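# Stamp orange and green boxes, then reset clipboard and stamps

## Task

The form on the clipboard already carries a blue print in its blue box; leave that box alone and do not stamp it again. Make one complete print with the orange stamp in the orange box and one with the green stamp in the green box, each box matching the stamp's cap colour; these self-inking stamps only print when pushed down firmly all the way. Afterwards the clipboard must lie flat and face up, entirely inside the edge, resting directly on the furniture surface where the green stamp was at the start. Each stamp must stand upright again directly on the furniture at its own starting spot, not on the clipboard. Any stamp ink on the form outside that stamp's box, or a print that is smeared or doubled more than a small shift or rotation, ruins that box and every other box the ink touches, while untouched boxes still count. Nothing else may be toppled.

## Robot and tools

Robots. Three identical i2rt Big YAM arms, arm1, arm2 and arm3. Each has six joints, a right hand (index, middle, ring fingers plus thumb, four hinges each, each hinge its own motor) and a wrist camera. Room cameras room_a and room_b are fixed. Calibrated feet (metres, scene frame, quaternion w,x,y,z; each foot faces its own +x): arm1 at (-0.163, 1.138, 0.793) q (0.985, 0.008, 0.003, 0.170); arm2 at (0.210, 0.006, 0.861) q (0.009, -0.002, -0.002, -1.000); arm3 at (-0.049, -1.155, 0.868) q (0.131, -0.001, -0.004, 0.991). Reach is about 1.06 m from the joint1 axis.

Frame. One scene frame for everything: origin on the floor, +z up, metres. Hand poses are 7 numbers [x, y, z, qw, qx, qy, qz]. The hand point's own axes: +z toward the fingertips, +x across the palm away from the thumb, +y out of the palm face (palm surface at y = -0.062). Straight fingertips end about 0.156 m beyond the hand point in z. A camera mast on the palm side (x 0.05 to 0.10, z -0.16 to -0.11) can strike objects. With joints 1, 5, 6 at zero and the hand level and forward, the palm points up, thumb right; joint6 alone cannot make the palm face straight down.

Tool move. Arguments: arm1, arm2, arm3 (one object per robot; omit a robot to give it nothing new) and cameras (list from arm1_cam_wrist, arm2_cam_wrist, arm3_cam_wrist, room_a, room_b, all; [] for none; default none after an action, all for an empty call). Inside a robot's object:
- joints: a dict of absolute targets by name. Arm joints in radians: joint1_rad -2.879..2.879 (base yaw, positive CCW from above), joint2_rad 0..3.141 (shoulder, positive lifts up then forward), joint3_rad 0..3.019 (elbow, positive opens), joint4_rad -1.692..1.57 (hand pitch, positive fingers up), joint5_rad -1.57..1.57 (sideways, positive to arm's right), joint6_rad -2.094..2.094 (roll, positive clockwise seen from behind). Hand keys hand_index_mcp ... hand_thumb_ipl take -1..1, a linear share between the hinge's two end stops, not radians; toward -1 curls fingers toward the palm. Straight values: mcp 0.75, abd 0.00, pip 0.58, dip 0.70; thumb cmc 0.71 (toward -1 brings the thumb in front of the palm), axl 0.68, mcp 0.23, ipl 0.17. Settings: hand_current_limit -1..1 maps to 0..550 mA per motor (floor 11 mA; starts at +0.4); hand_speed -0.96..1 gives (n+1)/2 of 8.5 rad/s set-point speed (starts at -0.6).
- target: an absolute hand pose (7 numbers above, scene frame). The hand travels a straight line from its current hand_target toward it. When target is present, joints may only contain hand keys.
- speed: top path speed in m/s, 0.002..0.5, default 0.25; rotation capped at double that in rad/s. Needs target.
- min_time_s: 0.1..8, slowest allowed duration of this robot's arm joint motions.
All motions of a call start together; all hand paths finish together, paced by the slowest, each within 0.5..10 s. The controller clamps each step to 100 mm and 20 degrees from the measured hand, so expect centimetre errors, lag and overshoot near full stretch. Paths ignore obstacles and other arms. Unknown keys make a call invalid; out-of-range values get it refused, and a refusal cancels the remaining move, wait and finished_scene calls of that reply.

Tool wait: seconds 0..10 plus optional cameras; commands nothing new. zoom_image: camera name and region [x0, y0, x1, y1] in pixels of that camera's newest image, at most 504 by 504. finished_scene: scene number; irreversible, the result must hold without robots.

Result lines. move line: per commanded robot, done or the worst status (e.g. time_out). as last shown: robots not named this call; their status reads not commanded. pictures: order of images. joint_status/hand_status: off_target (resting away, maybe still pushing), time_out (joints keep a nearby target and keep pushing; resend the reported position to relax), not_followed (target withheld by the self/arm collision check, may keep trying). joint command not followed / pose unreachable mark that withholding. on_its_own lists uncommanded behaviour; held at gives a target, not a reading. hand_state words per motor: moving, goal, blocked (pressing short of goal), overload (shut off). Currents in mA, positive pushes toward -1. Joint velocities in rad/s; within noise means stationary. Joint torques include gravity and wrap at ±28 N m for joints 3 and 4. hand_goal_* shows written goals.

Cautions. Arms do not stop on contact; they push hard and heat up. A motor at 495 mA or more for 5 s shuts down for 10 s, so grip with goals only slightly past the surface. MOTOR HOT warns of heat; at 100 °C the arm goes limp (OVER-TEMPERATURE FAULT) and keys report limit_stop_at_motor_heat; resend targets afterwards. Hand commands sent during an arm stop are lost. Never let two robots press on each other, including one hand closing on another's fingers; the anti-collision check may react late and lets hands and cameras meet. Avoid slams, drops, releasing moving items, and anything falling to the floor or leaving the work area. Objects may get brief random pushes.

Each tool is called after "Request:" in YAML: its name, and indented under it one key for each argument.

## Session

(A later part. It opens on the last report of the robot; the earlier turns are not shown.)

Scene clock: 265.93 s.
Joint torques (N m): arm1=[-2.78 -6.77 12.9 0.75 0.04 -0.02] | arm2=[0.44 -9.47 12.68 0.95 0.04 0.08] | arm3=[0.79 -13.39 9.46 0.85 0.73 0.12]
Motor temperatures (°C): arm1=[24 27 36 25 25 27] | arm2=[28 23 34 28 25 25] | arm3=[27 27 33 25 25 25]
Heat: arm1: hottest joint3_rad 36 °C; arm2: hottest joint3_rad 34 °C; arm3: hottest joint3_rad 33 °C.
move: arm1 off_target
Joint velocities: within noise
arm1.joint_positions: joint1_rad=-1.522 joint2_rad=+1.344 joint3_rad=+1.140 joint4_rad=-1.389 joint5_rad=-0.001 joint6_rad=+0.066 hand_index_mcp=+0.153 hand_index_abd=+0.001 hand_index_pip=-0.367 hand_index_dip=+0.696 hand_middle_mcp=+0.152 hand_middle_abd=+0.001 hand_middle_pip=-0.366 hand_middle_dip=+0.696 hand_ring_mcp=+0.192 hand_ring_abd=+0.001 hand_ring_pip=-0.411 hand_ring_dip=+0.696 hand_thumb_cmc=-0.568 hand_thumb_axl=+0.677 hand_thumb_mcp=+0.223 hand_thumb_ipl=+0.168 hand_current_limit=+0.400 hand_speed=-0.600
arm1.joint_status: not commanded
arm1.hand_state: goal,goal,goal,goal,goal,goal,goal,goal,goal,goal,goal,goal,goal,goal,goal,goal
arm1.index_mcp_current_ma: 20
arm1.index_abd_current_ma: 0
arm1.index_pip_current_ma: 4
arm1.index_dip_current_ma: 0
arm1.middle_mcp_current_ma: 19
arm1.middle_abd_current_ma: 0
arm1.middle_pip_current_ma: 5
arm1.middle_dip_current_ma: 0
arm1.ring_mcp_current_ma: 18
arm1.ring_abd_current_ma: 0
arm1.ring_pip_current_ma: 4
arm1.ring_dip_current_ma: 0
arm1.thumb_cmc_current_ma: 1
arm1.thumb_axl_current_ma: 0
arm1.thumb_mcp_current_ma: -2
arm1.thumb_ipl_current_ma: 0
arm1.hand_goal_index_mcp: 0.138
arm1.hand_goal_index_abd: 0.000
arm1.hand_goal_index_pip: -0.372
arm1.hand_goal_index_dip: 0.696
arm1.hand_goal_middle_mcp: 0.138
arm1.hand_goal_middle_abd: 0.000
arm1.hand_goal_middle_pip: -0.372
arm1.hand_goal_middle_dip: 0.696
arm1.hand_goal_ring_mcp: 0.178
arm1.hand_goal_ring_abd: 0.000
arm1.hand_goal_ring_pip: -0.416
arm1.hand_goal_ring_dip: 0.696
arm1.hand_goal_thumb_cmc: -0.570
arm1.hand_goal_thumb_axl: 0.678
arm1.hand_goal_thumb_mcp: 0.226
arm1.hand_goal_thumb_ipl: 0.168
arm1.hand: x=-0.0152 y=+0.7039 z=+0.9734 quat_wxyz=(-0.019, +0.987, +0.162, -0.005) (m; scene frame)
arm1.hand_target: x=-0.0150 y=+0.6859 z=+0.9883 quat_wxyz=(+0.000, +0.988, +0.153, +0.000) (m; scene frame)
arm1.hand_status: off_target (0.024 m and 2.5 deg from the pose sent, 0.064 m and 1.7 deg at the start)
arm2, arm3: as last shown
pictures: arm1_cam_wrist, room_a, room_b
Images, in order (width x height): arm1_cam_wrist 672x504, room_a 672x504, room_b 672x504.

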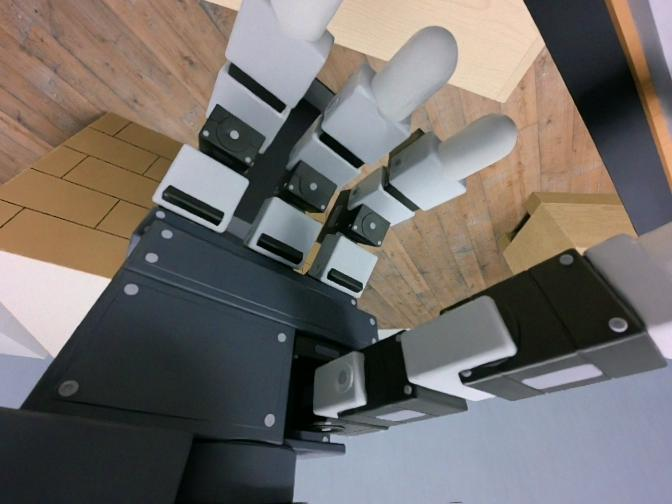

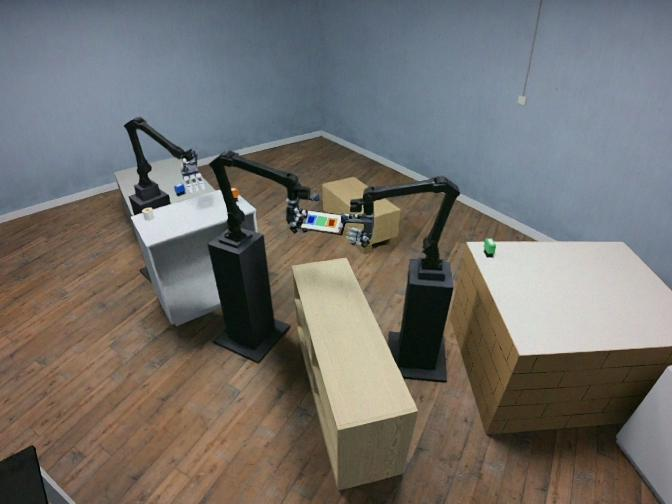

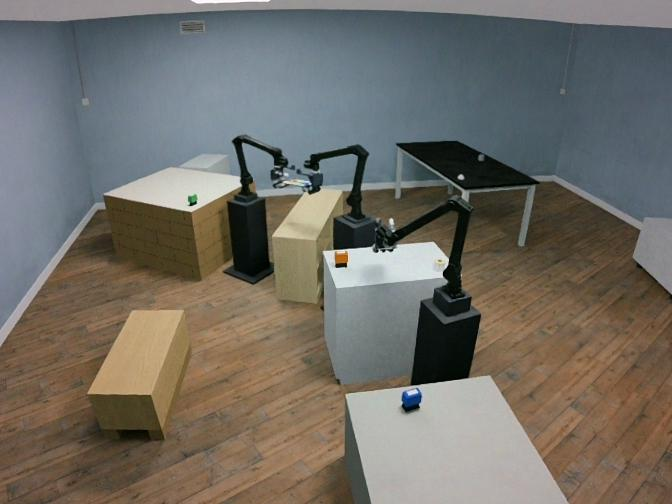

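Request:
move:
  arm1: {"target": [0.002, 0.630, 0.996, 0, 0.9882, 0.1528, 0], "speed": 0.06}
  cameras: ["arm1_cam_wrist", "room_a", "room_b"]

Scene clock: 267.77 s.
Joint torques (N m): arm1=[-2.78 -8.64 12.94 0.06 0.04 -0.11] | arm2=[0.44 -9.47 12.68 0.95 0.05 0.08] | arm3=[0.85 -13.45 9.46 0.85 0.73 0.12]
Motor temperatures (°C): arm1=[24 27 36 25 25 27] | arm2=[28 23 34 28 25 25] | arm3=[27 27 33 25 25 25]
Heat: arm1: hottest joint3_rad 36 °C; arm2: hottest joint3_rad 34 °C; arm3: hottest joint3_rad 33 °C.
move: arm1 off_target
Joint velocities: within noise
arm1.joint_positions: joint1_rad=-1.533 joint2_rad=+1.485 joint3_rad=+1.314 joint4_rad=-1.401 joint5_rad=-0.001 joint6_rad=+0.066 hand_index_mcp=+0.153 hand_index_abd=+0.001 hand_index_pip=-0.367 hand_index_dip=+0.696 hand_middle_mcp=+0.152 hand_middle_abd=+0.001 hand_middle_pip=-0.366 hand_middle_dip=+0.696 hand_ring_mcp=+0.192 hand_ring_abd=+0.001 hand_ring_pip=-0.411 hand_ring_dip=+0.696 hand_thumb_cmc=-0.568 hand_thumb_axl=+0.677 hand_thumb_mcp=+0.223 hand_thumb_ipl=+0.168 hand_current_limit=+0.400 hand_speed=-0.600
arm1.joint_status: not commanded
arm1.hand_state: goal,goal,goal,goal,goal,goal,goal,goal,goal,goal,goal,goal,goal,goal,goal,goal
arm1.index_mcp_current_ma: 20
arm1.index_abd_current_ma: 0
arm1.index_pip_current_ma: 4
arm1.index_dip_current_ma: 0
arm1.middle_mcp_current_ma: 19
arm1.middle_abd_current_ma: 0
arm1.middle_pip_current_ma: 5
arm1.middle_dip_current_ma: 0
arm1.ring_mcp_current_ma: 18
arm1.ring_abd_current_ma: 0
arm1.ring_pip_current_ma: 4
arm1.ring_dip_current_ma: 0
arm1.thumb_cmc_current_ma: 1
arm1.thumb_axl_current_ma: 0
arm1.thumb_mcp_current_ma: -2
arm1.thumb_ipl_current_ma: 0
arm1.hand_goal_index_mcp: 0.138
arm1.hand_goal_index_abd: 0.000
arm1.hand_goal_index_pip: -0.372
arm1.hand_goal_index_dip: 0.696
arm1.hand_goal_middle_mcp: 0.138
arm1.hand_goal_middle_abd: 0.000
arm1.hand_goal_middle_pip: -0.372
arm1.hand_goal_middle_dip: 0.696
arm1.hand_goal_ring_mcp: 0.178
arm1.hand_goal_ring_abd: 0.000
arm1.hand_goal_ring_pip: -0.416
arm1.hand_goal_ring_dip: 0.696
arm1.hand_goal_thumb_cmc: -0.570
arm1.hand_goal_thumb_axl: 0.678
arm1.hand_goal_thumb_mcp: 0.226
arm1.hand_goal_thumb_ipl: 0.168
arm1.hand: x=+0.0030 y=+0.6447 z=+0.9852 quat_wxyz=(-0.009, +0.988, +0.156, -0.002) (m; scene frame)
arm1.hand_target: x=+0.0017 y=+0.6305 z=+0.9961 quat_wxyz=(+0.001, +0.988, +0.153, +0.000) (m; scene frame)
arm1.hand_status: off_target (0.018 m and 1.1 deg from the pose sent, 0.079 m and 2.5 deg at the start)
arm2, arm3: as last shown
pictures: arm1_cam_wrist, room_a, room_b
Images, in order (width x height): arm1_cam_wrist 672x504, room_a 672x504, room_b 672x504.

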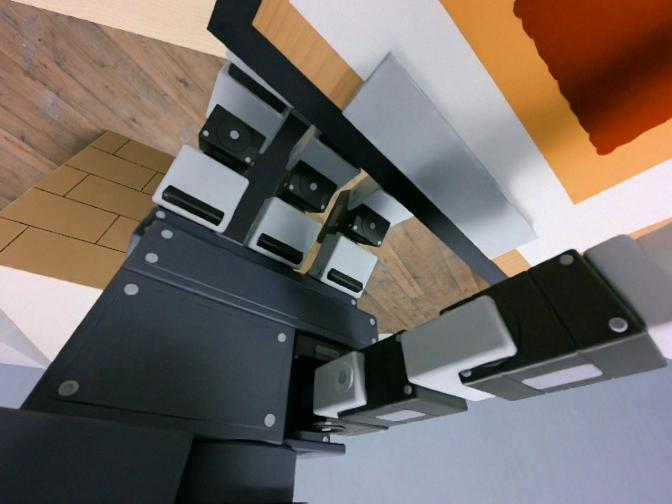

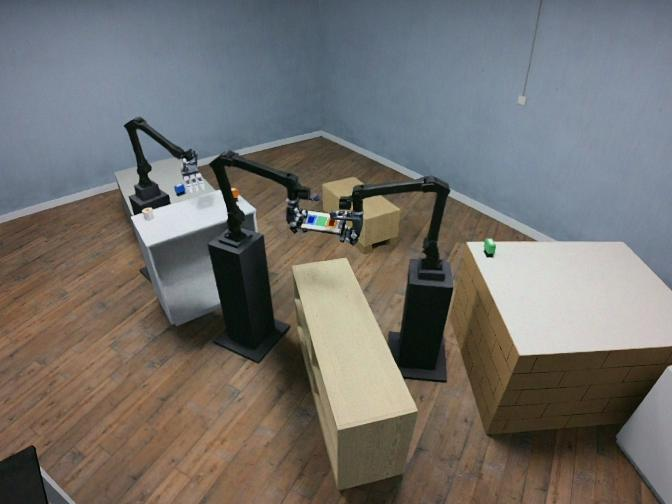

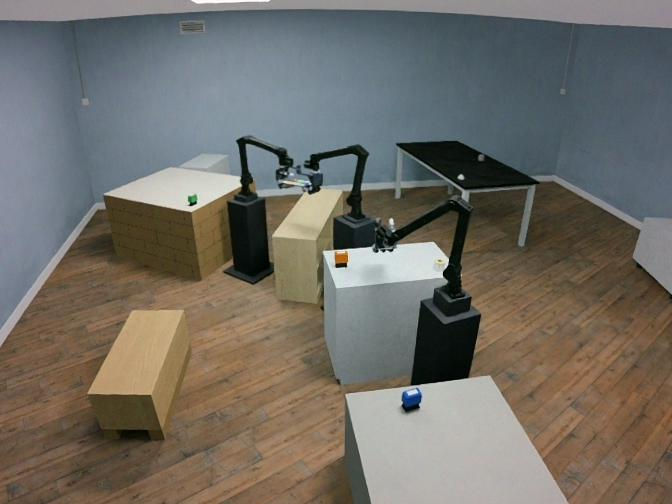

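Request:
move:
  arm1: {"target": [-0.005, 0.617, 1.008, 0, 0.9882, 0.1528, 0], "speed": 0.04, "joints": {"hand_thumb_mcp": 0.73, "hand_thumb_ipl": -0.95}}
  cameras: ["arm1_cam_wrist", "arm2_cam_wrist", "room_a", "room_b"]

Scene clock: 270.73 s.
Joint torques (N m): arm1=[-2.73 -8.7 13.23 0.03 0.02 -0.2] | arm2=[0.44 -9.47 12.67 0.95 0.05 0.08] | arm3=[0.79 -13.39 9.46 0.85 0.73 0.12]
Motor temperatures (°C): arm1=[24 27 36 25 25 27] | arm2=[28 23 34 28 25 25] | arm3=[27 27 33 25 25 25]
Heat: arm1: hottest joint3_rad 36 °C; arm2: hottest joint3_rad 34 °C; arm3: hottest joint3_rad 33 °C.
move: arm1 off_target
Joint velocities: within noise
arm1.joint_positions: joint1_rad=-1.558 joint2_rad=+1.505 joint3_rad=+1.366 joint4_rad=-1.435 joint5_rad=-0.001 joint6_rad=+0.051 hand_index_mcp=+0.153 hand_index_abd=+0.001 hand_index_pip=-0.367 hand_index_dip=+0.696 hand_middle_mcp=+0.152 hand_middle_abd=+0.001 hand_middle_pip=-0.366 hand_middle_dip=+0.696 hand_ring_mcp=+0.192 hand_ring_abd=+0.001 hand_ring_pip=-0.411 hand_ring_dip=+0.696 hand_thumb_cmc=-0.568 hand_thumb_axl=+0.677 hand_thumb_mcp=+0.721 hand_thumb_ipl=-0.948 hand_current_limit=+0.400 hand_speed=-0.600
arm1.joint_status: all done
arm1.hand_state: goal,goal,goal,goal,goal,goal,goal,goal,goal,goal,goal,goal,goal,goal,goal,goal
arm1.index_mcp_current_ma: 20
arm1.index_abd_current_ma: 0
arm1.index_pip_current_ma: 4
arm1.index_dip_current_ma: 0
arm1.middle_mcp_current_ma: 19
arm1.middle_abd_current_ma: 0
arm1.middle_pip_current_ma: 5
arm1.middle_dip_current_ma: 0
arm1.ring_mcp_current_ma: 18
arm1.ring_abd_current_ma: 0
arm1.ring_pip_current_ma: 4
arm1.ring_dip_current_ma: 0
arm1.thumb_cmc_current_ma: 1
arm1.thumb_axl_current_ma: 0
arm1.thumb_mcp_current_ma: -14
arm1.thumb_ipl_current_ma: 1
arm1.hand_goal_index_mcp: 0.138
arm1.hand_goal_index_abd: 0.000
arm1.hand_goal_index_pip: -0.372
arm1.hand_goal_index_dip: 0.696
arm1.hand_goal_middle_mcp: 0.138
arm1.hand_goal_middle_abd: 0.000
arm1.hand_goal_middle_pip: -0.372
arm1.hand_goal_middle_dip: 0.696
arm1.hand_goal_ring_mcp: 0.178
arm1.hand_goal_ring_abd: 0.000
arm1.hand_goal_ring_pip: -0.416
arm1.hand_goal_ring_dip: 0.696
arm1.hand_goal_thumb_cmc: -0.570
arm1.hand_goal_thumb_axl: 0.678
arm1.hand_goal_thumb_mcp: 0.730
arm1.hand_goal_thumb_ipl: -0.950
arm1.hand: x=-0.0049 y=+0.6323 z=+0.9964 quat_wxyz=(-0.010, +0.988, +0.151, -0.003) (m; scene frame)
arm1.hand_target: x=-0.0053 y=+0.6176 z=+1.0081 quat_wxyz=(+0.001, +0.988, +0.153, +0.000) (m; scene frame)
arm1.hand_status: off_target (0.019 m and 1.2 deg from the pose sent, 0.037 m and 1.1 deg at the start)
arm2, arm3: as last shown
arm2.joint_positions: joint1_rad=-1.260 joint2_rad=+1.390 joint3_rad=+1.082 joint4_rad=-1.270 joint5_rad=+0.003 joint6_rad=-0.017 hand_index_mcp=+0.162 hand_index_abd=-0.004 hand_index_pip=-0.342 hand_index_dip=+0.709 hand_middle_mcp=+0.134 hand_middle_abd=+0.001 hand_middle_pip=-0.354 hand_middle_dip=+0.703 hand_ring_mcp=+0.132 hand_ring_abd=+0.001 hand_ring_pip=-0.408 hand_ring_dip=+0.698 hand_thumb_cmc=-0.567 hand_thumb_axl=+0.681 hand_thumb_mcp=+0.001 hand_thumb_ipl=-0.622 hand_current_limit=+0.750 hand_speed=-0.750
arm2.index_mcp_current_ma: 443
arm2.middle_mcp_current_ma: 300
arm2.thumb_mcp_current_ma: 416
pictures: arm1_cam_wrist, arm2_cam_wrist, room_a, room_b
Images, in order (width x height): arm1_cam_wrist 672x504, arm2_cam_wrist 672x504, room_a 672x504, room_b 672x504.

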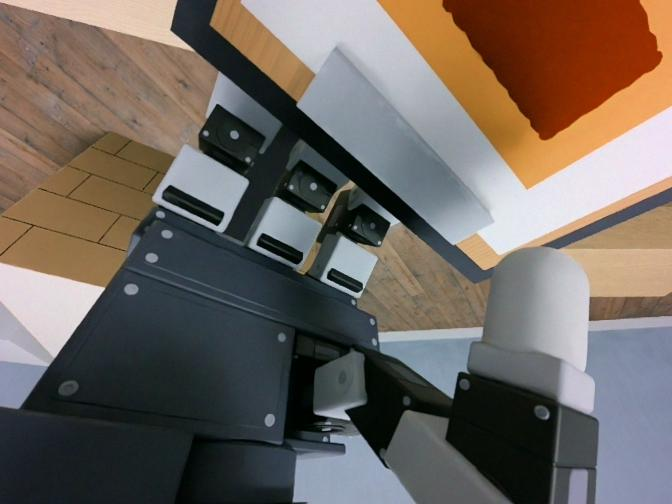

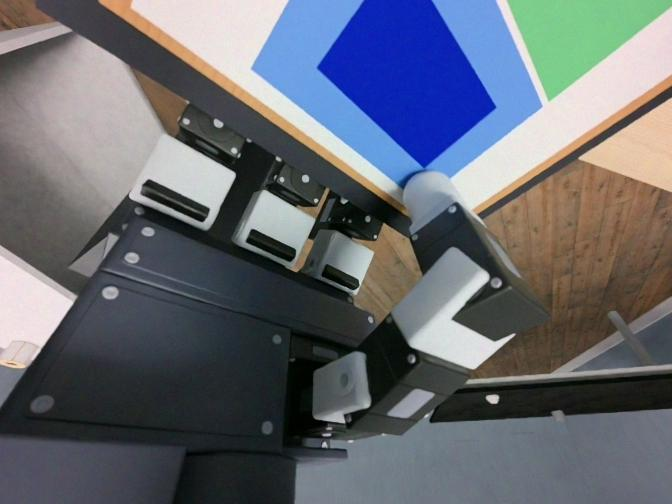

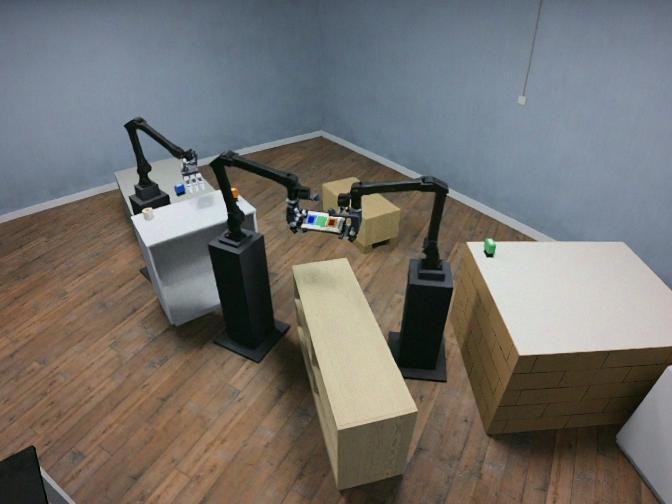

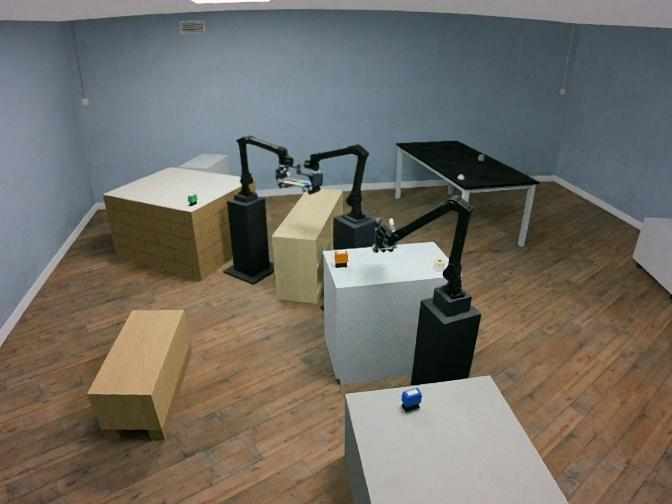

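Request:
move:
  arm1: {"target": [-0.005, 0.617, 1.020, 0, 0.9882, 0.1528, 0], "speed": 0.03}
  cameras: ["arm1_cam_wrist"]

Request:
zoom_image:
  camera: "arm1_cam_wrist"
  region: [150, 0, 400, 260]

Scene clock: 272.03 s.
Joint torques (N m): arm1=[-2.67 -9 13.37 0.12 0.03 -0.18] | arm2=[0.44 -9.47 12.68 0.98 0.04 0.08] | arm3=[0.85 -13.39 9.46 0.84 0.73 0.11]
Motor temperatures (°C): arm1=[24 27 36 25 25 27] | arm2=[28 23 34 28 25 25] | arm3=[27 27 33 25 25 25]
Heat: arm1: hottest joint3_rad 36 °C; arm2: hottest joint3_rad 34 °C; arm3: hottest joint3_rad 33 °C.
move: arm1 off_target
Joint velocities: within noise
arm1.joint_positions: joint1_rad=-1.558 joint2_rad=+1.505 joint3_rad=+1.392 joint4_rad=-1.468 joint5_rad=-0.001 joint6_rad=+0.049 hand_index_mcp=+0.153 hand_index_abd=+0.001 hand_index_pip=-0.367 hand_index_dip=+0.696 hand_middle_mcp=+0.152 hand_middle_abd=+0.001 hand_middle_pip=-0.366 hand_middle_dip=+0.696 hand_ring_mcp=+0.192 hand_ring_abd=+0.001 hand_ring_pip=-0.411 hand_ring_dip=+0.696 hand_thumb_cmc=-0.568 hand_thumb_axl=+0.677 hand_thumb_mcp=+0.721 hand_thumb_ipl=-0.948 hand_current_limit=+0.400 hand_speed=-0.600
arm1.joint_status: not commanded
arm1.hand_state: goal,goal,goal,goal,goal,goal,goal,goal,goal,goal,goal,goal,goal,goal,goal,goal
arm1.index_mcp_current_ma: 20
arm1.index_abd_current_ma: 0
arm1.index_pip_current_ma: 4
arm1.index_dip_current_ma: 0
arm1.middle_mcp_current_ma: 19
arm1.middle_abd_current_ma: 0
arm1.middle_pip_current_ma: 5
arm1.middle_dip_current_ma: 0
arm1.ring_mcp_current_ma: 18
arm1.ring_abd_current_ma: 0
arm1.ring_pip_current_ma: 4
arm1.ring_dip_current_ma: 0
arm1.thumb_cmc_current_ma: 1
arm1.thumb_axl_current_ma: 0
arm1.thumb_mcp_current_ma: -14
arm1.thumb_ipl_current_ma: 1
arm1.hand_goal_index_mcp: 0.138
arm1.hand_goal_index_abd: 0.000
arm1.hand_goal_index_pip: -0.372
arm1.hand_goal_index_dip: 0.696
arm1.hand_goal_middle_mcp: 0.138
arm1.hand_goal_middle_abd: 0.000
arm1.hand_goal_middle_pip: -0.372
arm1.hand_goal_middle_dip: 0.696
arm1.hand_goal_ring_mcp: 0.178
arm1.hand_goal_ring_abd: 0.000
arm1.hand_goal_ring_pip: -0.416
arm1.hand_goal_ring_dip: 0.696
arm1.hand_goal_thumb_cmc: -0.570
arm1.hand_goal_thumb_axl: 0.678
arm1.hand_goal_thumb_mcp: 0.730
arm1.hand_goal_thumb_ipl: -0.950
arm1.hand: x=-0.0048 y=+0.6325 z=+1.0059 quat_wxyz=(-0.013, +0.988, +0.152, -0.003) (m; scene frame)
arm1.hand_target: x=-0.0053 y=+0.6178 z=+1.0200 quat_wxyz=(+0.000, +0.988, +0.153, +0.000) (m; scene frame)
arm1.hand_status: off_target (0.021 m and 1.5 deg from the pose sent, 0.028 m and 1.2 deg at the start)
arm2, arm3: as last shown
arm2.joint_positions: joint1_rad=-1.260 joint2_rad=+1.390 joint3_rad=+1.082 joint4_rad=-1.270 joint5_rad=+0.003 joint6_rad=-0.017 hand_index_mcp=+0.154 hand_index_abd=-0.004 hand_index_pip=-0.342 hand_index_dip=+0.709 hand_middle_mcp=+0.130 hand_middle_abd=+0.001 hand_middle_pip=-0.354 hand_middle_dip=+0.703 hand_ring_mcp=+0.132 hand_ring_abd=+0.000 hand_ring_pip=-0.408 hand_ring_dip=+0.698 hand_thumb_cmc=-0.567 hand_thumb_axl=+0.680 hand_thumb_mcp=-0.010 hand_thumb_ipl=-0.622 hand_current_limit=+0.750 hand_speed=-0.750
arm2.index_mcp_current_ma: 403
arm2.index_abd_current_ma: -13
arm2.middle_mcp_current_ma: 281
arm2.ring_abd_current_ma: 1
arm2.thumb_cmc_current_ma: 10
arm2.thumb_axl_current_ma: 7
arm2.thumb_mcp_current_ma: 343
pictures: arm1_cam_wrist
Images, in order (width x height): arm1_cam_wrist 672x504.

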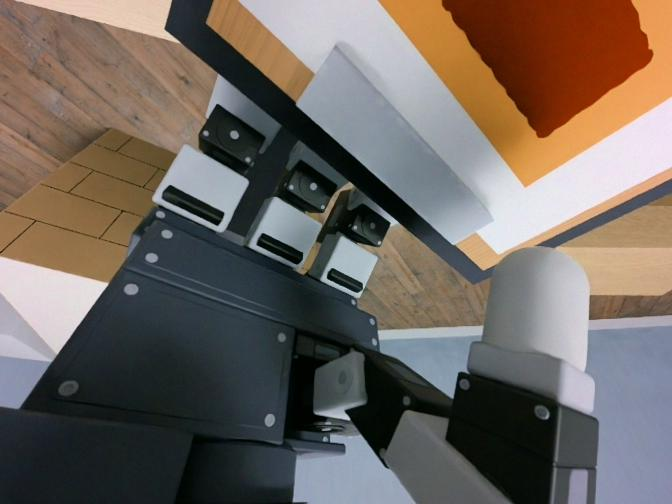

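Scaled by 1.938 from the camera's 672x504 image, which has a finer 960x720 frame.

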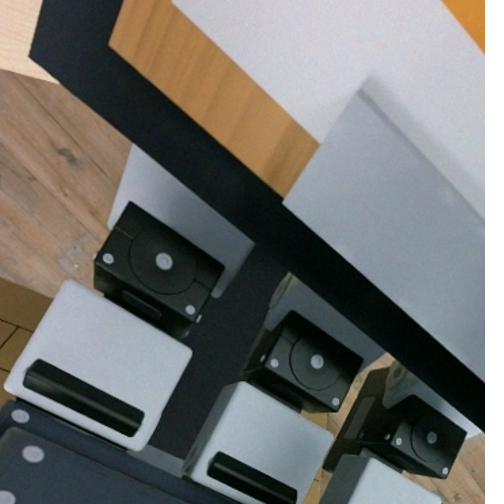

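Request:
move:
  arm1: {"joints": {"hand_thumb_mcp": 0.25}}
  cameras: ["arm1_cam_wrist"]

Scene clock: 273.10 s.
Joint torques (N m): arm1=[-2.73 -9 13.37 0.09 0.03 -0.18] | arm2=[0.44 -9.41 12.68 0.95 0.04 0.08] | arm3=[0.85 -13.45 9.46 0.85 0.73 0.12]
Motor temperatures (°C): arm1=[24 27 36 25 25 27] | arm2=[28 23 34 28 25 25] | arm3=[27 27 33 25 25 25]
Heat: arm1: hottest joint3_rad 36 °C; arm2: hottest joint3_rad 34 °C; arm3: hottest joint3_rad 33 °C.
move: arm1 done
Joint velocities: within noise
arm1.joint_positions: joint1_rad=-1.558 joint2_rad=+1.505 joint3_rad=+1.392 joint4_rad=-1.468 joint5_rad=-0.001 joint6_rad=+0.049 hand_index_mcp=+0.153 hand_index_abd=+0.001 hand_index_pip=-0.367 hand_index_dip=+0.696 hand_middle_mcp=+0.152 hand_middle_abd=+0.001 hand_middle_pip=-0.366 hand_middle_dip=+0.696 hand_ring_mcp=+0.192 hand_ring_abd=+0.001 hand_ring_pip=-0.411 hand_ring_dip=+0.696 hand_thumb_cmc=-0.568 hand_thumb_axl=+0.677 hand_thumb_mcp=+0.249 hand_thumb_ipl=-0.948 hand_current_limit=+0.400 hand_speed=-0.600
arm1.joint_status: all done
arm1.hand_state: goal,goal,goal,goal,goal,goal,goal,goal,goal,goal,goal,goal,goal,goal,goal,goal
arm1.index_mcp_current_ma: 20
arm1.index_abd_current_ma: 0
arm1.index_pip_current_ma: 4
arm1.index_dip_current_ma: 0
arm1.middle_mcp_current_ma: 19
arm1.middle_abd_current_ma: 0
arm1.middle_pip_current_ma: 5
arm1.middle_dip_current_ma: 0
arm1.ring_mcp_current_ma: 18
arm1.ring_abd_current_ma: 0
arm1.ring_pip_current_ma: 4
arm1.ring_dip_current_ma: 0
arm1.thumb_cmc_current_ma: 1
arm1.thumb_axl_current_ma: 0
arm1.thumb_mcp_current_ma: -1
arm1.thumb_ipl_current_ma: 1
arm1.hand_goal_index_mcp: 0.138
arm1.hand_goal_index_abd: 0.000
arm1.hand_goal_index_pip: -0.372
arm1.hand_goal_index_dip: 0.696
arm1.hand_goal_middle_mcp: 0.138
arm1.hand_goal_middle_abd: 0.000
arm1.hand_goal_middle_pip: -0.372
arm1.hand_goal_middle_dip: 0.696
arm1.hand_goal_ring_mcp: 0.178
arm1.hand_goal_ring_abd: 0.000
arm1.hand_goal_ring_pip: -0.416
arm1.hand_goal_ring_dip: 0.696
arm1.hand_goal_thumb_cmc: -0.570
arm1.hand_goal_thumb_axl: 0.678
arm1.hand_goal_thumb_mcp: 0.250
arm1.hand_goal_thumb_ipl: -0.950
arm1.hand: x=-0.0048 y=+0.6325 z=+1.0059 quat_wxyz=(-0.013, +0.988, +0.152, -0.003) (m; scene frame)
arm1.hand_target: x=-0.0053 y=+0.6178 z=+1.0200 quat_wxyz=(+0.000, +0.988, +0.153, +0.000) (m; scene frame)
arm1.hand_status: not commanded
arm2, arm3: as last shown
pictures: arm1_cam_wrist
Images, in order (width x height): arm1_cam_wrist 672x504.

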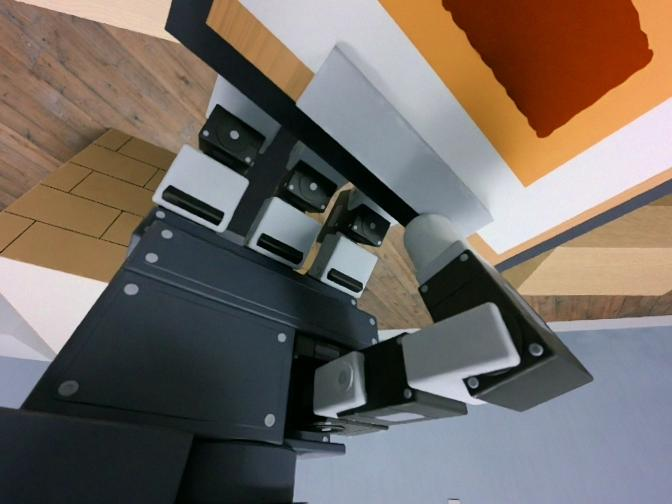

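Request:
move:
  arm1: {"joints": {"hand_thumb_mcp": 0.17, "hand_current_limit": 0.75}}
  cameras: ["arm1_cam_wrist"]

Scene clock: 274.00 s.
Joint torques (N m): arm1=[-2.78 -9 13.33 0.1 0.03 -0.18] | arm2=[0.44 -9.47 12.67 0.94 0.04 0.08] | arm3=[0.79 -13.45 9.46 0.85 0.73 0.12]
Motor temperatures (°C): arm1=[24 27 36 25 25 27] | arm2=[28 23 34 28 25 25] | arm3=[27 27 33 25 25 25]
Heat: arm1: hottest joint3_rad 36 °C; arm2: hottest joint3_rad 34 °C; arm3: hottest joint3_rad 33 °C.
move: arm1 done
Joint velocities: within noise
arm1.joint_positions: joint1_rad=-1.558 joint2_rad=+1.505 joint3_rad=+1.392 joint4_rad=-1.468 joint5_rad=-0.001 joint6_rad=+0.049 hand_index_mcp=+0.153 hand_index_abd=+0.001 hand_index_pip=-0.367 hand_index_dip=+0.696 hand_middle_mcp=+0.152 hand_middle_abd=+0.001 hand_middle_pip=-0.366 hand_middle_dip=+0.696 hand_ring_mcp=+0.194 hand_ring_abd=+0.001 hand_ring_pip=-0.409 hand_ring_dip=+0.697 hand_thumb_cmc=-0.568 hand_thumb_axl=+0.677 hand_thumb_mcp=+0.169 hand_thumb_ipl=-0.948 hand_current_limit=+0.750 hand_speed=-0.600
arm1.joint_status: all done
arm1.hand_state: goal,goal,goal,goal,goal,goal,goal,goal,goal,goal,goal,goal,goal,goal,goal,goal
arm1.index_mcp_current_ma: 20
arm1.index_abd_current_ma: 0
arm1.index_pip_current_ma: 4
arm1.index_dip_current_ma: 0
arm1.middle_mcp_current_ma: 19
arm1.middle_abd_current_ma: 0
arm1.middle_pip_current_ma: 5
arm1.middle_dip_current_ma: 0
arm1.ring_mcp_current_ma: 22
arm1.ring_abd_current_ma: 0
arm1.ring_pip_current_ma: 6
arm1.ring_dip_current_ma: 0
arm1.thumb_cmc_current_ma: 1
arm1.thumb_axl_current_ma: 0
arm1.thumb_mcp_current_ma: 0
arm1.thumb_ipl_current_ma: 1
arm1.hand_goal_index_mcp: 0.138
arm1.hand_goal_index_abd: 0.000
arm1.hand_goal_index_pip: -0.372
arm1.hand_goal_index_dip: 0.696
arm1.hand_goal_middle_mcp: 0.138
arm1.hand_goal_middle_abd: 0.000
arm1.hand_goal_middle_pip: -0.372
arm1.hand_goal_middle_dip: 0.696
arm1.hand_goal_ring_mcp: 0.178
arm1.hand_goal_ring_abd: 0.000
arm1.hand_goal_ring_pip: -0.416
arm1.hand_goal_ring_dip: 0.696
arm1.hand_goal_thumb_cmc: -0.570
arm1.hand_goal_thumb_axl: 0.678
arm1.hand_goal_thumb_mcp: 0.170
arm1.hand_goal_thumb_ipl: -0.950
arm1.hand: x=-0.0048 y=+0.6325 z=+1.0059 quat_wxyz=(-0.013, +0.988, +0.152, -0.003) (m; scene frame)
arm1.hand_target: x=-0.0053 y=+0.6178 z=+1.0200 quat_wxyz=(+0.000, +0.988, +0.153, +0.000) (m; scene frame)
arm1.hand_status: not commanded
arm2, arm3: as last shown
arm2.joint_positions: joint1_rad=-1.260 joint2_rad=+1.390 joint3_rad=+1.082 joint4_rad=-1.270 joint5_rad=+0.003 joint6_rad=-0.017 hand_index_mcp=+0.154 hand_index_abd=-0.004 hand_index_pip=-0.342 hand_index_dip=+0.709 hand_middle_mcp=+0.130 hand_middle_abd=+0.001 hand_middle_pip=-0.354 hand_middle_dip=+0.703 hand_ring_mcp=+0.132 hand_ring_abd=+0.000 hand_ring_pip=-0.408 hand_ring_dip=+0.699 hand_thumb_cmc=-0.567 hand_thumb_axl=+0.680 hand_thumb_mcp=-0.010 hand_thumb_ipl=-0.622 hand_current_limit=+0.750 hand_speed=-0.750
arm2.ring_abd_current_ma: 0
arm2.ring_pip_current_ma: 31
arm2.ring_dip_current_ma: 10
pictures: arm1_cam_wrist
Images, in order (width x height): arm1_cam_wrist 672x504.

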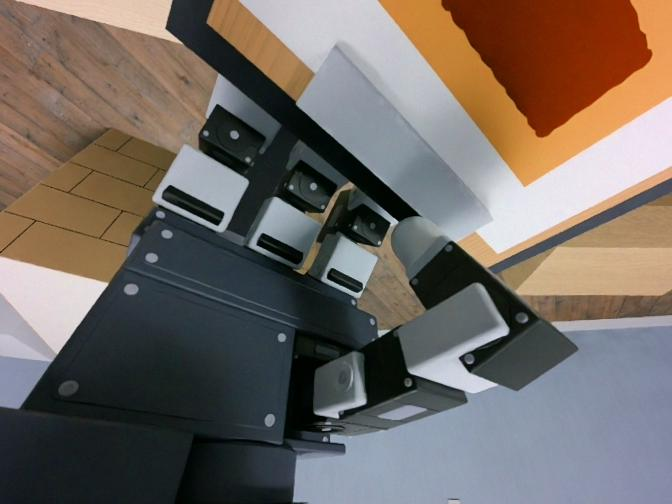

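Request:
move:
  arm1: {"joints": {"hand_thumb_mcp": 0.35, "hand_thumb_ipl": -0.80}}

Request:
move:
  arm1: {"joints": {"hand_thumb_mcp": 0.11}}
  cameras: ["arm1_cam_wrist"]

Scene clock: 274.83 s.
Joint torques (N m): arm1=[-2.67 -9 13.34 0.17 0.03 -0.18] | arm2=[0.5 -9.47 12.68 0.94 0.03 0.08] | arm3=[0.79 -13.45 9.46 0.85 0.73 0.12]
Motor temperatures (°C): arm1=[24 27 36 25 25 27] | arm2=[28 23 34 28 25 25] | arm3=[27 27 33 25 25 25]
Heat: arm1: hottest joint3_rad 36 °C; arm2: hottest joint3_rad 34 °C; arm3: hottest joint3_rad 33 °C.
move: arm1 done
Joint velocities: within noise
arm1.joint_positions: joint1_rad=-1.558 joint2_rad=+1.505 joint3_rad=+1.392 joint4_rad=-1.470 joint5_rad=-0.001 joint6_rad=+0.049 hand_index_mcp=+0.153 hand_index_abd=+0.001 hand_index_pip=-0.367 hand_index_dip=+0.696 hand_middle_mcp=+0.152 hand_middle_abd=+0.001 hand_middle_pip=-0.366 hand_middle_dip=+0.696 hand_ring_mcp=+0.196 hand_ring_abd=+0.001 hand_ring_pip=-0.405 hand_ring_dip=+0.700 hand_thumb_cmc=-0.568 hand_thumb_axl=+0.677 hand_thumb_mcp=+0.340 hand_thumb_ipl=-0.802 hand_current_limit=+0.750 hand_speed=-0.600
arm1.joint_status: all done
arm1.hand_state: goal,goal,goal,goal,goal,goal,goal,goal,goal,goal,goal,goal,goal,goal,goal,goal
arm1.index_mcp_current_ma: 20
arm1.index_abd_current_ma: 0
arm1.index_pip_current_ma: 4
arm1.index_dip_current_ma: 0
arm1.middle_mcp_current_ma: 19
arm1.middle_abd_current_ma: 0
arm1.middle_pip_current_ma: 5
arm1.middle_dip_current_ma: 0
arm1.ring_mcp_current_ma: 28
arm1.ring_abd_current_ma: 0
arm1.ring_pip_current_ma: 12
arm1.ring_dip_current_ma: 3
arm1.thumb_cmc_current_ma: 1
arm1.thumb_axl_current_ma: 0
arm1.thumb_mcp_current_ma: -16
arm1.thumb_ipl_current_ma: -2
arm1.hand_goal_index_mcp: 0.138
arm1.hand_goal_index_abd: 0.000
arm1.hand_goal_index_pip: -0.372
arm1.hand_goal_index_dip: 0.696
arm1.hand_goal_middle_mcp: 0.138
arm1.hand_goal_middle_abd: 0.000
arm1.hand_goal_middle_pip: -0.372
arm1.hand_goal_middle_dip: 0.696
arm1.hand_goal_ring_mcp: 0.178
arm1.hand_goal_ring_abd: 0.000
arm1.hand_goal_ring_pip: -0.416
arm1.hand_goal_ring_dip: 0.696
arm1.hand_goal_thumb_cmc: -0.570
arm1.hand_goal_thumb_axl: 0.678
arm1.hand_goal_thumb_mcp: 0.350
arm1.hand_goal_thumb_ipl: -0.800
arm1.hand: x=-0.0049 y=+0.6328 z=+1.0058 quat_wxyz=(-0.014, +0.988, +0.152, -0.003) (m; scene frame)
arm1.hand_target: x=-0.0053 y=+0.6177 z=+1.0200 quat_wxyz=(+0.000, +0.988, +0.153, +0.000) (m; scene frame)
arm1.hand_status: not commanded
arm2, arm3: as last shown
arm2.joint_positions: joint1_rad=-1.260 joint2_rad=+1.390 joint3_rad=+1.082 joint4_rad=-1.270 joint5_rad=+0.003 joint6_rad=-0.017 hand_index_mcp=+0.154 hand_index_abd=-0.004 hand_index_pip=-0.342 hand_index_dip=+0.709 hand_middle_mcp=+0.130 hand_middle_abd=+0.001 hand_middle_pip=-0.354 hand_middle_dip=+0.703 hand_ring_mcp=+0.131 hand_ring_abd=+0.000 hand_ring_pip=-0.408 hand_ring_dip=+0.699 hand_thumb_cmc=-0.567 hand_thumb_axl=+0.680 hand_thumb_mcp=-0.010 hand_thumb_ipl=-0.622 hand_current_limit=+0.750 hand_speed=-0.750
arm2.ring_mcp_current_ma: 138
arm2.hand_target: x=+0.0706 y=+0.4807 z=+1.0408 quat_wxyz=(+0.006, +0.173, -0.984, -0.035) (m; scene frame)
pictures: none

Scene clock: 275.50 s.
Joint torques (N m): arm1=[-2.73 -9 13.33 0.2 0.03 -0.13] | arm2=[0.5 -9.47 12.68 0.94 0.01 0.08] | arm3=[0.79 -13.45 9.47 0.85 0.73 0.12]
Motor temperatures (°C): arm1=[24 27 36 25 25 27] | arm2=[28 23 34 28 25 25] | arm3=[27 27 33 25 25 25]
Heat: arm1: hottest joint3_rad 36 °C; arm2: hottest joint3_rad 34 °C; arm3: hottest joint3_rad 33 °C.
move: arm1 off_target
Joint velocities: within noise
arm1.joint_positions: joint1_rad=-1.558 joint2_rad=+1.505 joint3_rad=+1.392 joint4_rad=-1.470 joint5_rad=-0.001 joint6_rad=+0.043 hand_index_mcp=+0.153 hand_index_abd=+0.001 hand_index_pip=-0.367 hand_index_dip=+0.696 hand_middle_mcp=+0.159 hand_middle_abd=+0.001 hand_middle_pip=-0.364 hand_middle_dip=+0.697 hand_ring_mcp=+0.207 hand_ring_abd=+0.000 hand_ring_pip=-0.398 hand_ring_dip=+0.704 hand_thumb_cmc=-0.570 hand_thumb_axl=+0.677 hand_thumb_mcp=+0.160 hand_thumb_ipl=-0.793 hand_current_limit=+0.750 hand_speed=-0.600
arm1.joint_status: hand_thumb_mcp off_target (ended at +0.160, target +0.110)
arm1.hand_state: goal,goal,goal,goal,blocked,goal,goal,goal,blocked,goal,goal,goal,goal,goal,blocked,goal
arm1.index_mcp_current_ma: 20
arm1.index_abd_current_ma: 0
arm1.index_pip_current_ma: 4
arm1.index_dip_current_ma: 0
arm1.middle_mcp_current_ma: 35
arm1.middle_abd_current_ma: 0
arm1.middle_pip_current_ma: 8
arm1.middle_dip_current_ma: 1
arm1.ring_mcp_current_ma: 53
arm1.ring_abd_current_ma: 0
arm1.ring_pip_current_ma: 24
arm1.ring_dip_current_ma: 7
arm1.thumb_cmc_current_ma: 0
arm1.thumb_axl_current_ma: 0
arm1.thumb_mcp_current_ma: 156
arm1.thumb_ipl_current_ma: 9
arm1.hand_goal_index_mcp: 0.138
arm1.hand_goal_index_abd: 0.000
arm1.hand_goal_index_pip: -0.372
arm1.hand_goal_index_dip: 0.696
arm1.hand_goal_middle_mcp: 0.138
arm1.hand_goal_middle_abd: 0.000
arm1.hand_goal_middle_pip: -0.372
arm1.hand_goal_middle_dip: 0.696
arm1.hand_goal_ring_mcp: 0.178
arm1.hand_goal_ring_abd: 0.000
arm1.hand_goal_ring_pip: -0.416
arm1.hand_goal_ring_dip: 0.696
arm1.hand_goal_thumb_cmc: -0.570
arm1.hand_goal_thumb_axl: 0.678
arm1.hand_goal_thumb_mcp: 0.110
arm1.hand_goal_thumb_ipl: -0.800
arm1.hand: x=-0.0044 y=+0.6329 z=+1.0057 quat_wxyz=(-0.014, +0.988, +0.155, -0.003) (m; scene frame)
arm1.hand_target: x=-0.0053 y=+0.6177 z=+1.0200 quat_wxyz=(+0.000, +0.988, +0.153, +0.000) (m; scene frame)
arm1.hand_status: not commanded
arm2.joint_positions: joint1_rad=-1.260 joint2_rad=+1.390 joint3_rad=+1.082 joint4_rad=-1.270 joint5_rad=+0.004 joint6_rad=-0.017 hand_index_mcp=+0.154 hand_index_abd=-0.003 hand_index_pip=-0.342 hand_index_dip=+0.710 hand_middle_mcp=+0.130 hand_middle_abd=+0.001 hand_middle_pip=-0.347 hand_middle_dip=+0.706 hand_ring_mcp=+0.136 hand_ring_abd=-0.001 hand_ring_pip=-0.398 hand_ring_dip=+0.705 hand_thumb_cmc=-0.568 hand_thumb_axl=+0.679 hand_thumb_mcp=-0.010 hand_thumb_ipl=-0.622 hand_current_limit=+0.750 hand_speed=-0.750
arm2.joint_status: not commanded
arm2.hand_state: blocked,goal,blocked,goal,blocked,goal,blocked,goal,blocked,goal,goal,goal,goal,goal,blocked,goal
arm2.index_mcp_current_ma: 403
arm2.index_abd_current_ma: -9
arm2.index_pip_current_ma: 125
arm2.index_dip_current_ma: 53
arm2.middle_mcp_current_ma: 281
arm2.middle_abd_current_ma: 2
arm2.middle_pip_current_ma: 103
arm2.middle_dip_current_ma: 39
arm2.ring_mcp_current_ma: 159
arm2.ring_abd_current_ma: -3
arm2.ring_pip_current_ma: 72
arm2.ring_dip_current_ma: 35
arm2.thumb_cmc_current_ma: 8
arm2.thumb_axl_current_ma: 5
arm2.thumb_mcp_current_ma: 343
arm2.thumb_ipl_current_ma: 109
arm2.hand_goal_index_mcp: 0.070
arm2.hand_goal_index_abd: 0.000
arm2.hand_goal_index_pip: -0.372
arm2.hand_goal_index_dip: 0.696
arm2.hand_goal_middle_mcp: 0.070
arm2.hand_goal_middle_abd: 0.000
arm2.hand_goal_middle_pip: -0.372
arm2.hand_goal_middle_dip: 0.696
arm2.hand_goal_ring_mcp: 0.100
arm2.hand_goal_ring_abd: 0.000
arm2.hand_goal_ring_pip: -0.416
arm2.hand_goal_ring_dip: 0.696
arm2.hand_goal_thumb_cmc: -0.570
arm2.hand_goal_thumb_axl: 0.678
arm2.hand_goal_thumb_mcp: -0.070
arm2.hand_goal_thumb_ipl: -0.642
arm2.hand: x=+0.0810 y=+0.4566 z=+1.0105 quat_wxyz=(+0.000, +0.172, -0.985, +0.005) (m; scene frame)
arm2.hand_target: x=+0.0706 y=+0.4808 z=+1.0408 quat_wxyz=(+0.006, +0.173, -0.984, -0.035) (m; scene frame)
arm2.hand_status: not commanded
arm3.joint_positions: joint1_rad=-0.908 joint2_rad=+1.495 joint3_rad=+0.802 joint4_rad=-0.169 joint5_rad=+0.720 joint6_rad=+0.668 hand_index_mcp=+0.759 hand_index_abd=+0.000 hand_index_pip=+0.577 hand_index_dip=+0.694 hand_middle_mcp=+0.760 hand_middle_abd=+0.000 hand_middle_pip=+0.577 hand_middle_dip=+0.694 hand_ring_mcp=+0.759 hand_ring_abd=-0.001 hand_ring_pip=+0.575 hand_ring_dip=+0.694 hand_thumb_cmc=-0.569 hand_thumb_axl=+0.680 hand_thumb_mcp=+0.169 hand_thumb_ipl=+0.167 hand_current_limit=+0.400 hand_speed=-0.600
arm3.joint_status: not commanded
arm3.hand_state: goal,goal,goal,goal,goal,goal,goal,goal,goal,goal,goal,goal,goal,goal,goal,goal
arm3.index_mcp_current_ma: 11
arm3.index_abd_current_ma: 0
arm3.index_pip_current_ma: -1
arm3.index_dip_current_ma: -4
arm3.middle_mcp_current_ma: 14
arm3.middle_abd_current_ma: 0
arm3.middle_pip_current_ma: -1
arm3.middle_dip_current_ma: -4
arm3.ring_mcp_current_ma: 13
arm3.ring_abd_current_ma: -2
arm3.ring_pip_current_ma: -1
arm3.ring_dip_current_ma: -4
arm3.thumb_cmc_current_ma: 1
arm3.thumb_axl_current_ma: 5
arm3.thumb_mcp_current_ma: -2
arm3.thumb_ipl_current_ma: -2
arm3.hand_goal_index_mcp: 0.754
arm3.hand_goal_index_abd: 0.000
arm3.hand_goal_index_pip: 0.578
arm3.hand_goal_index_dip: 0.696
arm3.hand_goal_middle_mcp: 0.754
arm3.hand_goal_middle_abd: 0.000
arm3.hand_goal_middle_pip: 0.578
arm3.hand_goal_middle_dip: 0.696
arm3.hand_goal_ring_mcp: 0.754
arm3.hand_goal_ring_abd: 0.000
arm3.hand_goal_ring_pip: 0.576
arm3.hand_goal_ring_dip: 0.696
arm3.hand_goal_thumb_cmc: -0.570
arm3.hand_goal_thumb_axl: 0.678
arm3.hand_goal_thumb_mcp: 0.170
arm3.hand_goal_thumb_ipl: 0.168
arm3.hand: x=-0.0883 y=-0.6328 z=+1.0548 quat_wxyz=(+0.120, +0.238, +0.852, +0.451) (m; scene frame)
arm3.hand_target: x=-0.0900 y=-0.6350 z=+1.0500 quat_wxyz=(+0.123, +0.237, +0.855, +0.445) (m; scene frame)
arm3.hand_status: not commanded
pictures: arm1_cam_wrist
Images, in order (width x height): arm1_cam_wrist 672x504.

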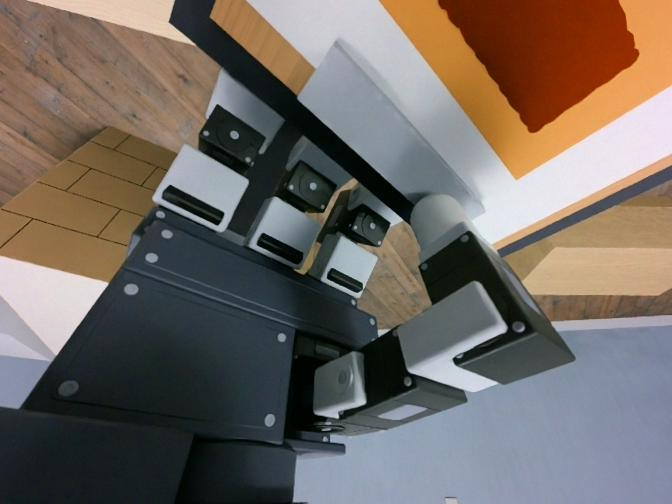

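Request:
move:
  arm1: {"joints": {"hand_thumb_mcp": 0.06, "hand_index_mcp": 0.09, "hand_middle_mcp": 0.10, "hand_ring_mcp": 0.14}}
  cameras: ["arm1_cam_wrist"]

Scene clock: 276.17 s.
Joint torques (N m): arm1=[-2.78 -8.94 13.35 0.17 0.03 -0.12] | arm2=[0.38 -9.47 12.68 0.94 -0.01 0.08] | arm3=[0.79 -13.45 9.46 0.85 0.73 0.12]
Motor temperatures (°C): arm1=[24 27 36 25 25 27] | arm2=[28 23 34 28 25 25] | arm3=[27 27 33 25 25 25]
Heat: arm1: hottest joint3_rad 36 °C; arm2: hottest joint3_rad 34 °C; arm3: hottest joint3_rad 33 °C.
move: arm1 off_target
Joint velocities: within noise
arm1.joint_positions: joint1_rad=-1.558 joint2_rad=+1.505 joint3_rad=+1.392 joint4_rad=-1.470 joint5_rad=-0.001 joint6_rad=+0.043 hand_index_mcp=+0.134 hand_index_abd=+0.001 hand_index_pip=-0.363 hand_index_dip=+0.698 hand_middle_mcp=+0.159 hand_middle_abd=+0.001 hand_middle_pip=-0.361 hand_middle_dip=+0.699 hand_ring_mcp=+0.205 hand_ring_abd=+0.000 hand_ring_pip=-0.395 hand_ring_dip=+0.705 hand_thumb_cmc=-0.570 hand_thumb_axl=+0.677 hand_thumb_mcp=+0.146 hand_thumb_ipl=-0.788 hand_current_limit=+0.750 hand_speed=-0.600
arm1.joint_status: hand_index_mcp off_target (ended at +0.134, target +0.090); hand_middle_mcp off_target (ended at +0.159, target +0.100); hand_ring_mcp off_target (ended at +0.205, target +0.140); hand_thumb_mcp off_target (ended at +0.146, target +0.060)
arm1.hand_state: blocked,goal,goal,goal,blocked,goal,goal,goal,blocked,goal,blocked,goal,goal,goal,blocked,goal
arm1.index_mcp_current_ma: 97
arm1.index_abd_current_ma: 0
arm1.index_pip_current_ma: 9
arm1.index_dip_current_ma: 1
arm1.middle_mcp_current_ma: 147
arm1.middle_abd_current_ma: 0
arm1.middle_pip_current_ma: 13
arm1.middle_dip_current_ma: 2
arm1.ring_mcp_current_ma: 169
arm1.ring_abd_current_ma: 0
arm1.ring_pip_current_ma: 30
arm1.ring_dip_current_ma: 10
arm1.thumb_cmc_current_ma: 0
arm1.thumb_axl_current_ma: 0
arm1.thumb_mcp_current_ma: 340
arm1.thumb_ipl_current_ma: 21
arm1.hand_goal_index_mcp: 0.090
arm1.hand_goal_index_abd: 0.000
arm1.hand_goal_index_pip: -0.372
arm1.hand_goal_index_dip: 0.696
arm1.hand_goal_middle_mcp: 0.100
arm1.hand_goal_middle_abd: 0.000
arm1.hand_goal_middle_pip: -0.372
arm1.hand_goal_middle_dip: 0.696
arm1.hand_goal_ring_mcp: 0.140
arm1.hand_goal_ring_abd: 0.000
arm1.hand_goal_ring_pip: -0.416
arm1.hand_goal_ring_dip: 0.696
arm1.hand_goal_thumb_cmc: -0.570
arm1.hand_goal_thumb_axl: 0.678
arm1.hand_goal_thumb_mcp: 0.060
arm1.hand_goal_thumb_ipl: -0.800
arm1.hand: x=-0.0044 y=+0.6329 z=+1.0057 quat_wxyz=(-0.014, +0.988, +0.155, -0.003) (m; scene frame)
arm1.hand_target: x=-0.0053 y=+0.6177 z=+1.0200 quat_wxyz=(+0.000, +0.988, +0.153, +0.000) (m; scene frame)
arm1.hand_status: not commanded
arm2, arm3: as last shown
arm2.joint_positions: joint1_rad=-1.260 joint2_rad=+1.390 joint3_rad=+1.082 joint4_rad=-1.270 joint5_rad=+0.005 joint6_rad=-0.017 hand_index_mcp=+0.154 hand_index_abd=-0.003 hand_index_pip=-0.341 hand_index_dip=+0.710 hand_middle_mcp=+0.130 hand_middle_abd=+0.001 hand_middle_pip=-0.345 hand_middle_dip=+0.707 hand_ring_mcp=+0.137 hand_ring_abd=-0.002 hand_ring_pip=-0.397 hand_ring_dip=+0.706 hand_thumb_cmc=-0.568 hand_thumb_axl=+0.679 hand_thumb_mcp=-0.010 hand_thumb_ipl=-0.622 hand_current_limit=+0.750 hand_speed=-0.750
arm2.index_pip_current_ma: 127
arm2.index_dip_current_ma: 54
arm2.middle_pip_current_ma: 108
arm2.middle_dip_current_ma: 41
arm2.ring_mcp_current_ma: 166
arm2.ring_abd_current_ma: -4
arm2.ring_pip_current_ma: 76
arm2.ring_dip_current_ma: 37
arm2.thumb_cmc_current_ma: 7
arm2.hand: x=+0.0811 y=+0.4567 z=+1.0106 quat_wxyz=(+0.000, +0.172, -0.985, +0.005) (m; scene frame)
arm2.hand_target: x=+0.0706 y=+0.4807 z=+1.0408 quat_wxyz=(+0.006, +0.173, -0.984, -0.035) (m; scene frame)
pictures: arm1_cam_wrist
Images, in order (width x height): arm1_cam_wrist 672x504.

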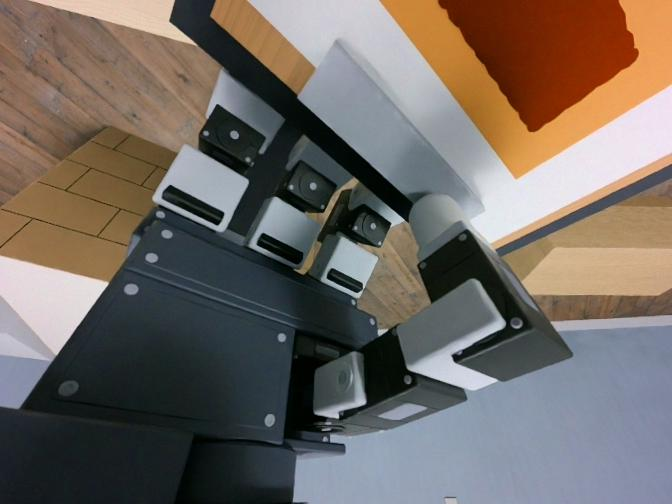

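Request:
move:
  arm1: {"joints": {"hand_thumb_mcp": 0.03, "hand_index_mcp": 0.055, "hand_middle_mcp": 0.06, "hand_ring_mcp": 0.10}}
  cameras: ["arm1_cam_wrist", "arm2_cam_wrist"]

Scene clock: 276.73 s.
Joint torques (N m): arm1=[-2.73 -9.11 13.37 0.23 0.03 -0.11] | arm2=[0.44 -9.52 12.68 0.95 -0.05 0.08] | arm3=[0.85 -13.45 9.46 0.84 0.73 0.12]
Motor temperatures (°C): arm1=[24 27 36 25 25 27] | arm2=[28 23 34 28 25 25] | arm3=[27 27 33 25 25 25]
Heat: arm1: hottest joint3_rad 36 °C; arm2: hottest joint3_rad 34 °C; arm3: hottest joint3_rad 33 °C.
move: arm1 off_target
Joint velocities: within noise
arm1.joint_positions: joint1_rad=-1.558 joint2_rad=+1.505 joint3_rad=+1.392 joint4_rad=-1.471 joint5_rad=-0.001 joint6_rad=+0.041 hand_index_mcp=+0.131 hand_index_abd=+0.001 hand_index_pip=-0.360 hand_index_dip=+0.700 hand_middle_mcp=+0.148 hand_middle_abd=+0.001 hand_middle_pip=-0.355 hand_middle_dip=+0.702 hand_ring_mcp=+0.189 hand_ring_abd=-0.002 hand_ring_pip=-0.390 hand_ring_dip=+0.709 hand_thumb_cmc=-0.570 hand_thumb_axl=+0.678 hand_thumb_mcp=+0.145 hand_thumb_ipl=-0.785 hand_current_limit=+0.750 hand_speed=-0.600
arm1.joint_status: hand_index_mcp off_target (ended at +0.131, target +0.055); hand_middle_mcp off_target (ended at +0.148, target +0.060); hand_ring_mcp off_target (ended at +0.189, target +0.100); hand_thumb_mcp off_target (ended at +0.145, target +0.030)
arm1.hand_state: blocked,goal,goal,goal,blocked,goal,goal,goal,blocked,goal,blocked,goal,goal,goal,blocked,goal
arm1.index_mcp_current_ma: 208
arm1.index_abd_current_ma: 0
arm1.index_pip_current_ma: 14
arm1.index_dip_current_ma: 3
arm1.middle_mcp_current_ma: 263
arm1.middle_abd_current_ma: 0
arm1.middle_pip_current_ma: 23
arm1.middle_dip_current_ma: 5
arm1.ring_mcp_current_ma: 268
arm1.ring_abd_current_ma: -1
arm1.ring_pip_current_ma: 42
arm1.ring_dip_current_ma: 15
arm1.thumb_cmc_current_ma: 0
arm1.thumb_axl_current_ma: 0
arm1.thumb_mcp_current_ma: 481
arm1.thumb_ipl_current_ma: 28
arm1.hand_goal_index_mcp: 0.056
arm1.hand_goal_index_abd: 0.000
arm1.hand_goal_index_pip: -0.372
arm1.hand_goal_index_dip: 0.696
arm1.hand_goal_middle_mcp: 0.060
arm1.hand_goal_middle_abd: 0.000
arm1.hand_goal_middle_pip: -0.372
arm1.hand_goal_middle_dip: 0.696
arm1.hand_goal_ring_mcp: 0.100
arm1.hand_goal_ring_abd: 0.000
arm1.hand_goal_ring_pip: -0.416
arm1.hand_goal_ring_dip: 0.696
arm1.hand_goal_thumb_cmc: -0.570
arm1.hand_goal_thumb_axl: 0.678
arm1.hand_goal_thumb_mcp: 0.030
arm1.hand_goal_thumb_ipl: -0.800
arm1.hand: x=-0.0044 y=+0.6333 z=+1.0054 quat_wxyz=(-0.015, +0.988, +0.156, -0.004) (m; scene frame)
arm1.hand_target: x=-0.0053 y=+0.6177 z=+1.0200 quat_wxyz=(+0.000, +0.988, +0.153, +0.000) (m; scene frame)
arm1.hand_status: not commanded
arm2, arm3: as last shown
arm2.joint_positions: joint1_rad=-1.260 joint2_rad=+1.390 joint3_rad=+1.082 joint4_rad=-1.270 joint5_rad=+0.005 joint6_rad=-0.017 hand_index_mcp=+0.154 hand_index_abd=-0.002 hand_index_pip=-0.341 hand_index_dip=+0.710 hand_middle_mcp=+0.132 hand_middle_abd=+0.001 hand_middle_pip=-0.344 hand_middle_dip=+0.707 hand_ring_mcp=+0.142 hand_ring_abd=-0.002 hand_ring_pip=-0.394 hand_ring_dip=+0.708 hand_thumb_cmc=-0.568 hand_thumb_axl=+0.679 hand_thumb_mcp=-0.010 hand_thumb_ipl=-0.622 hand_current_limit=+0.750 hand_speed=-0.750
arm2.hand_state: blocked,goal,blocked,goal,blocked,goal,blocked,goal,blocked,goal,blocked,goal,goal,goal,blocked,goal
arm2.index_abd_current_ma: -6
arm2.middle_mcp_current_ma: 289
arm2.middle_pip_current_ma: 116
arm2.middle_dip_current_ma: 43
arm2.ring_mcp_current_ma: 190
arm2.ring_abd_current_ma: -7
arm2.ring_pip_current_ma: 88
arm2.ring_dip_current_ma: 45
arm2.thumb_cmc_current_ma: 6
arm2.thumb_axl_current_ma: 3
arm2.hand: x=+0.0812 y=+0.4567 z=+1.0106 quat_wxyz=(-0.001, +0.172, -0.985, +0.005) (m; scene frame)
pictures: arm1_cam_wrist, arm2_cam_wrist
Images, in order (width x height): arm1_cam_wrist 672x504, arm2_cam_wrist 672x504.

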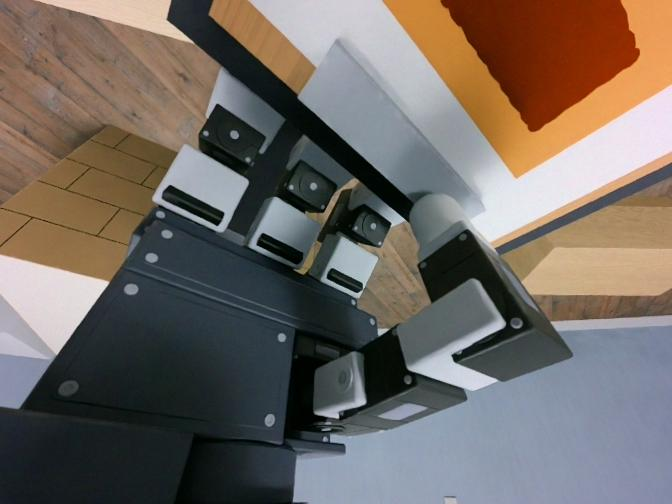

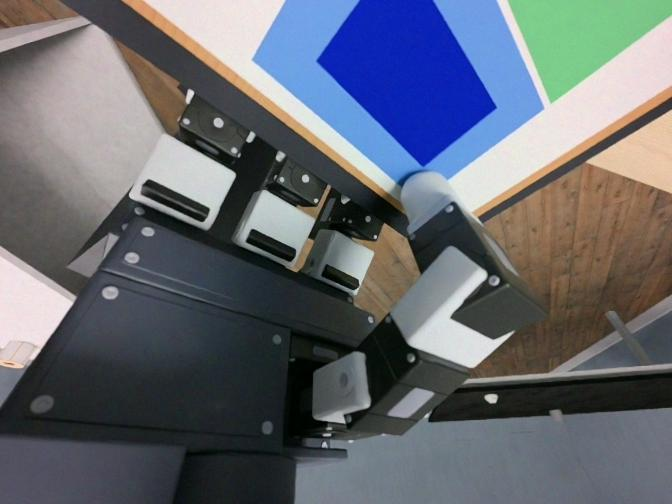

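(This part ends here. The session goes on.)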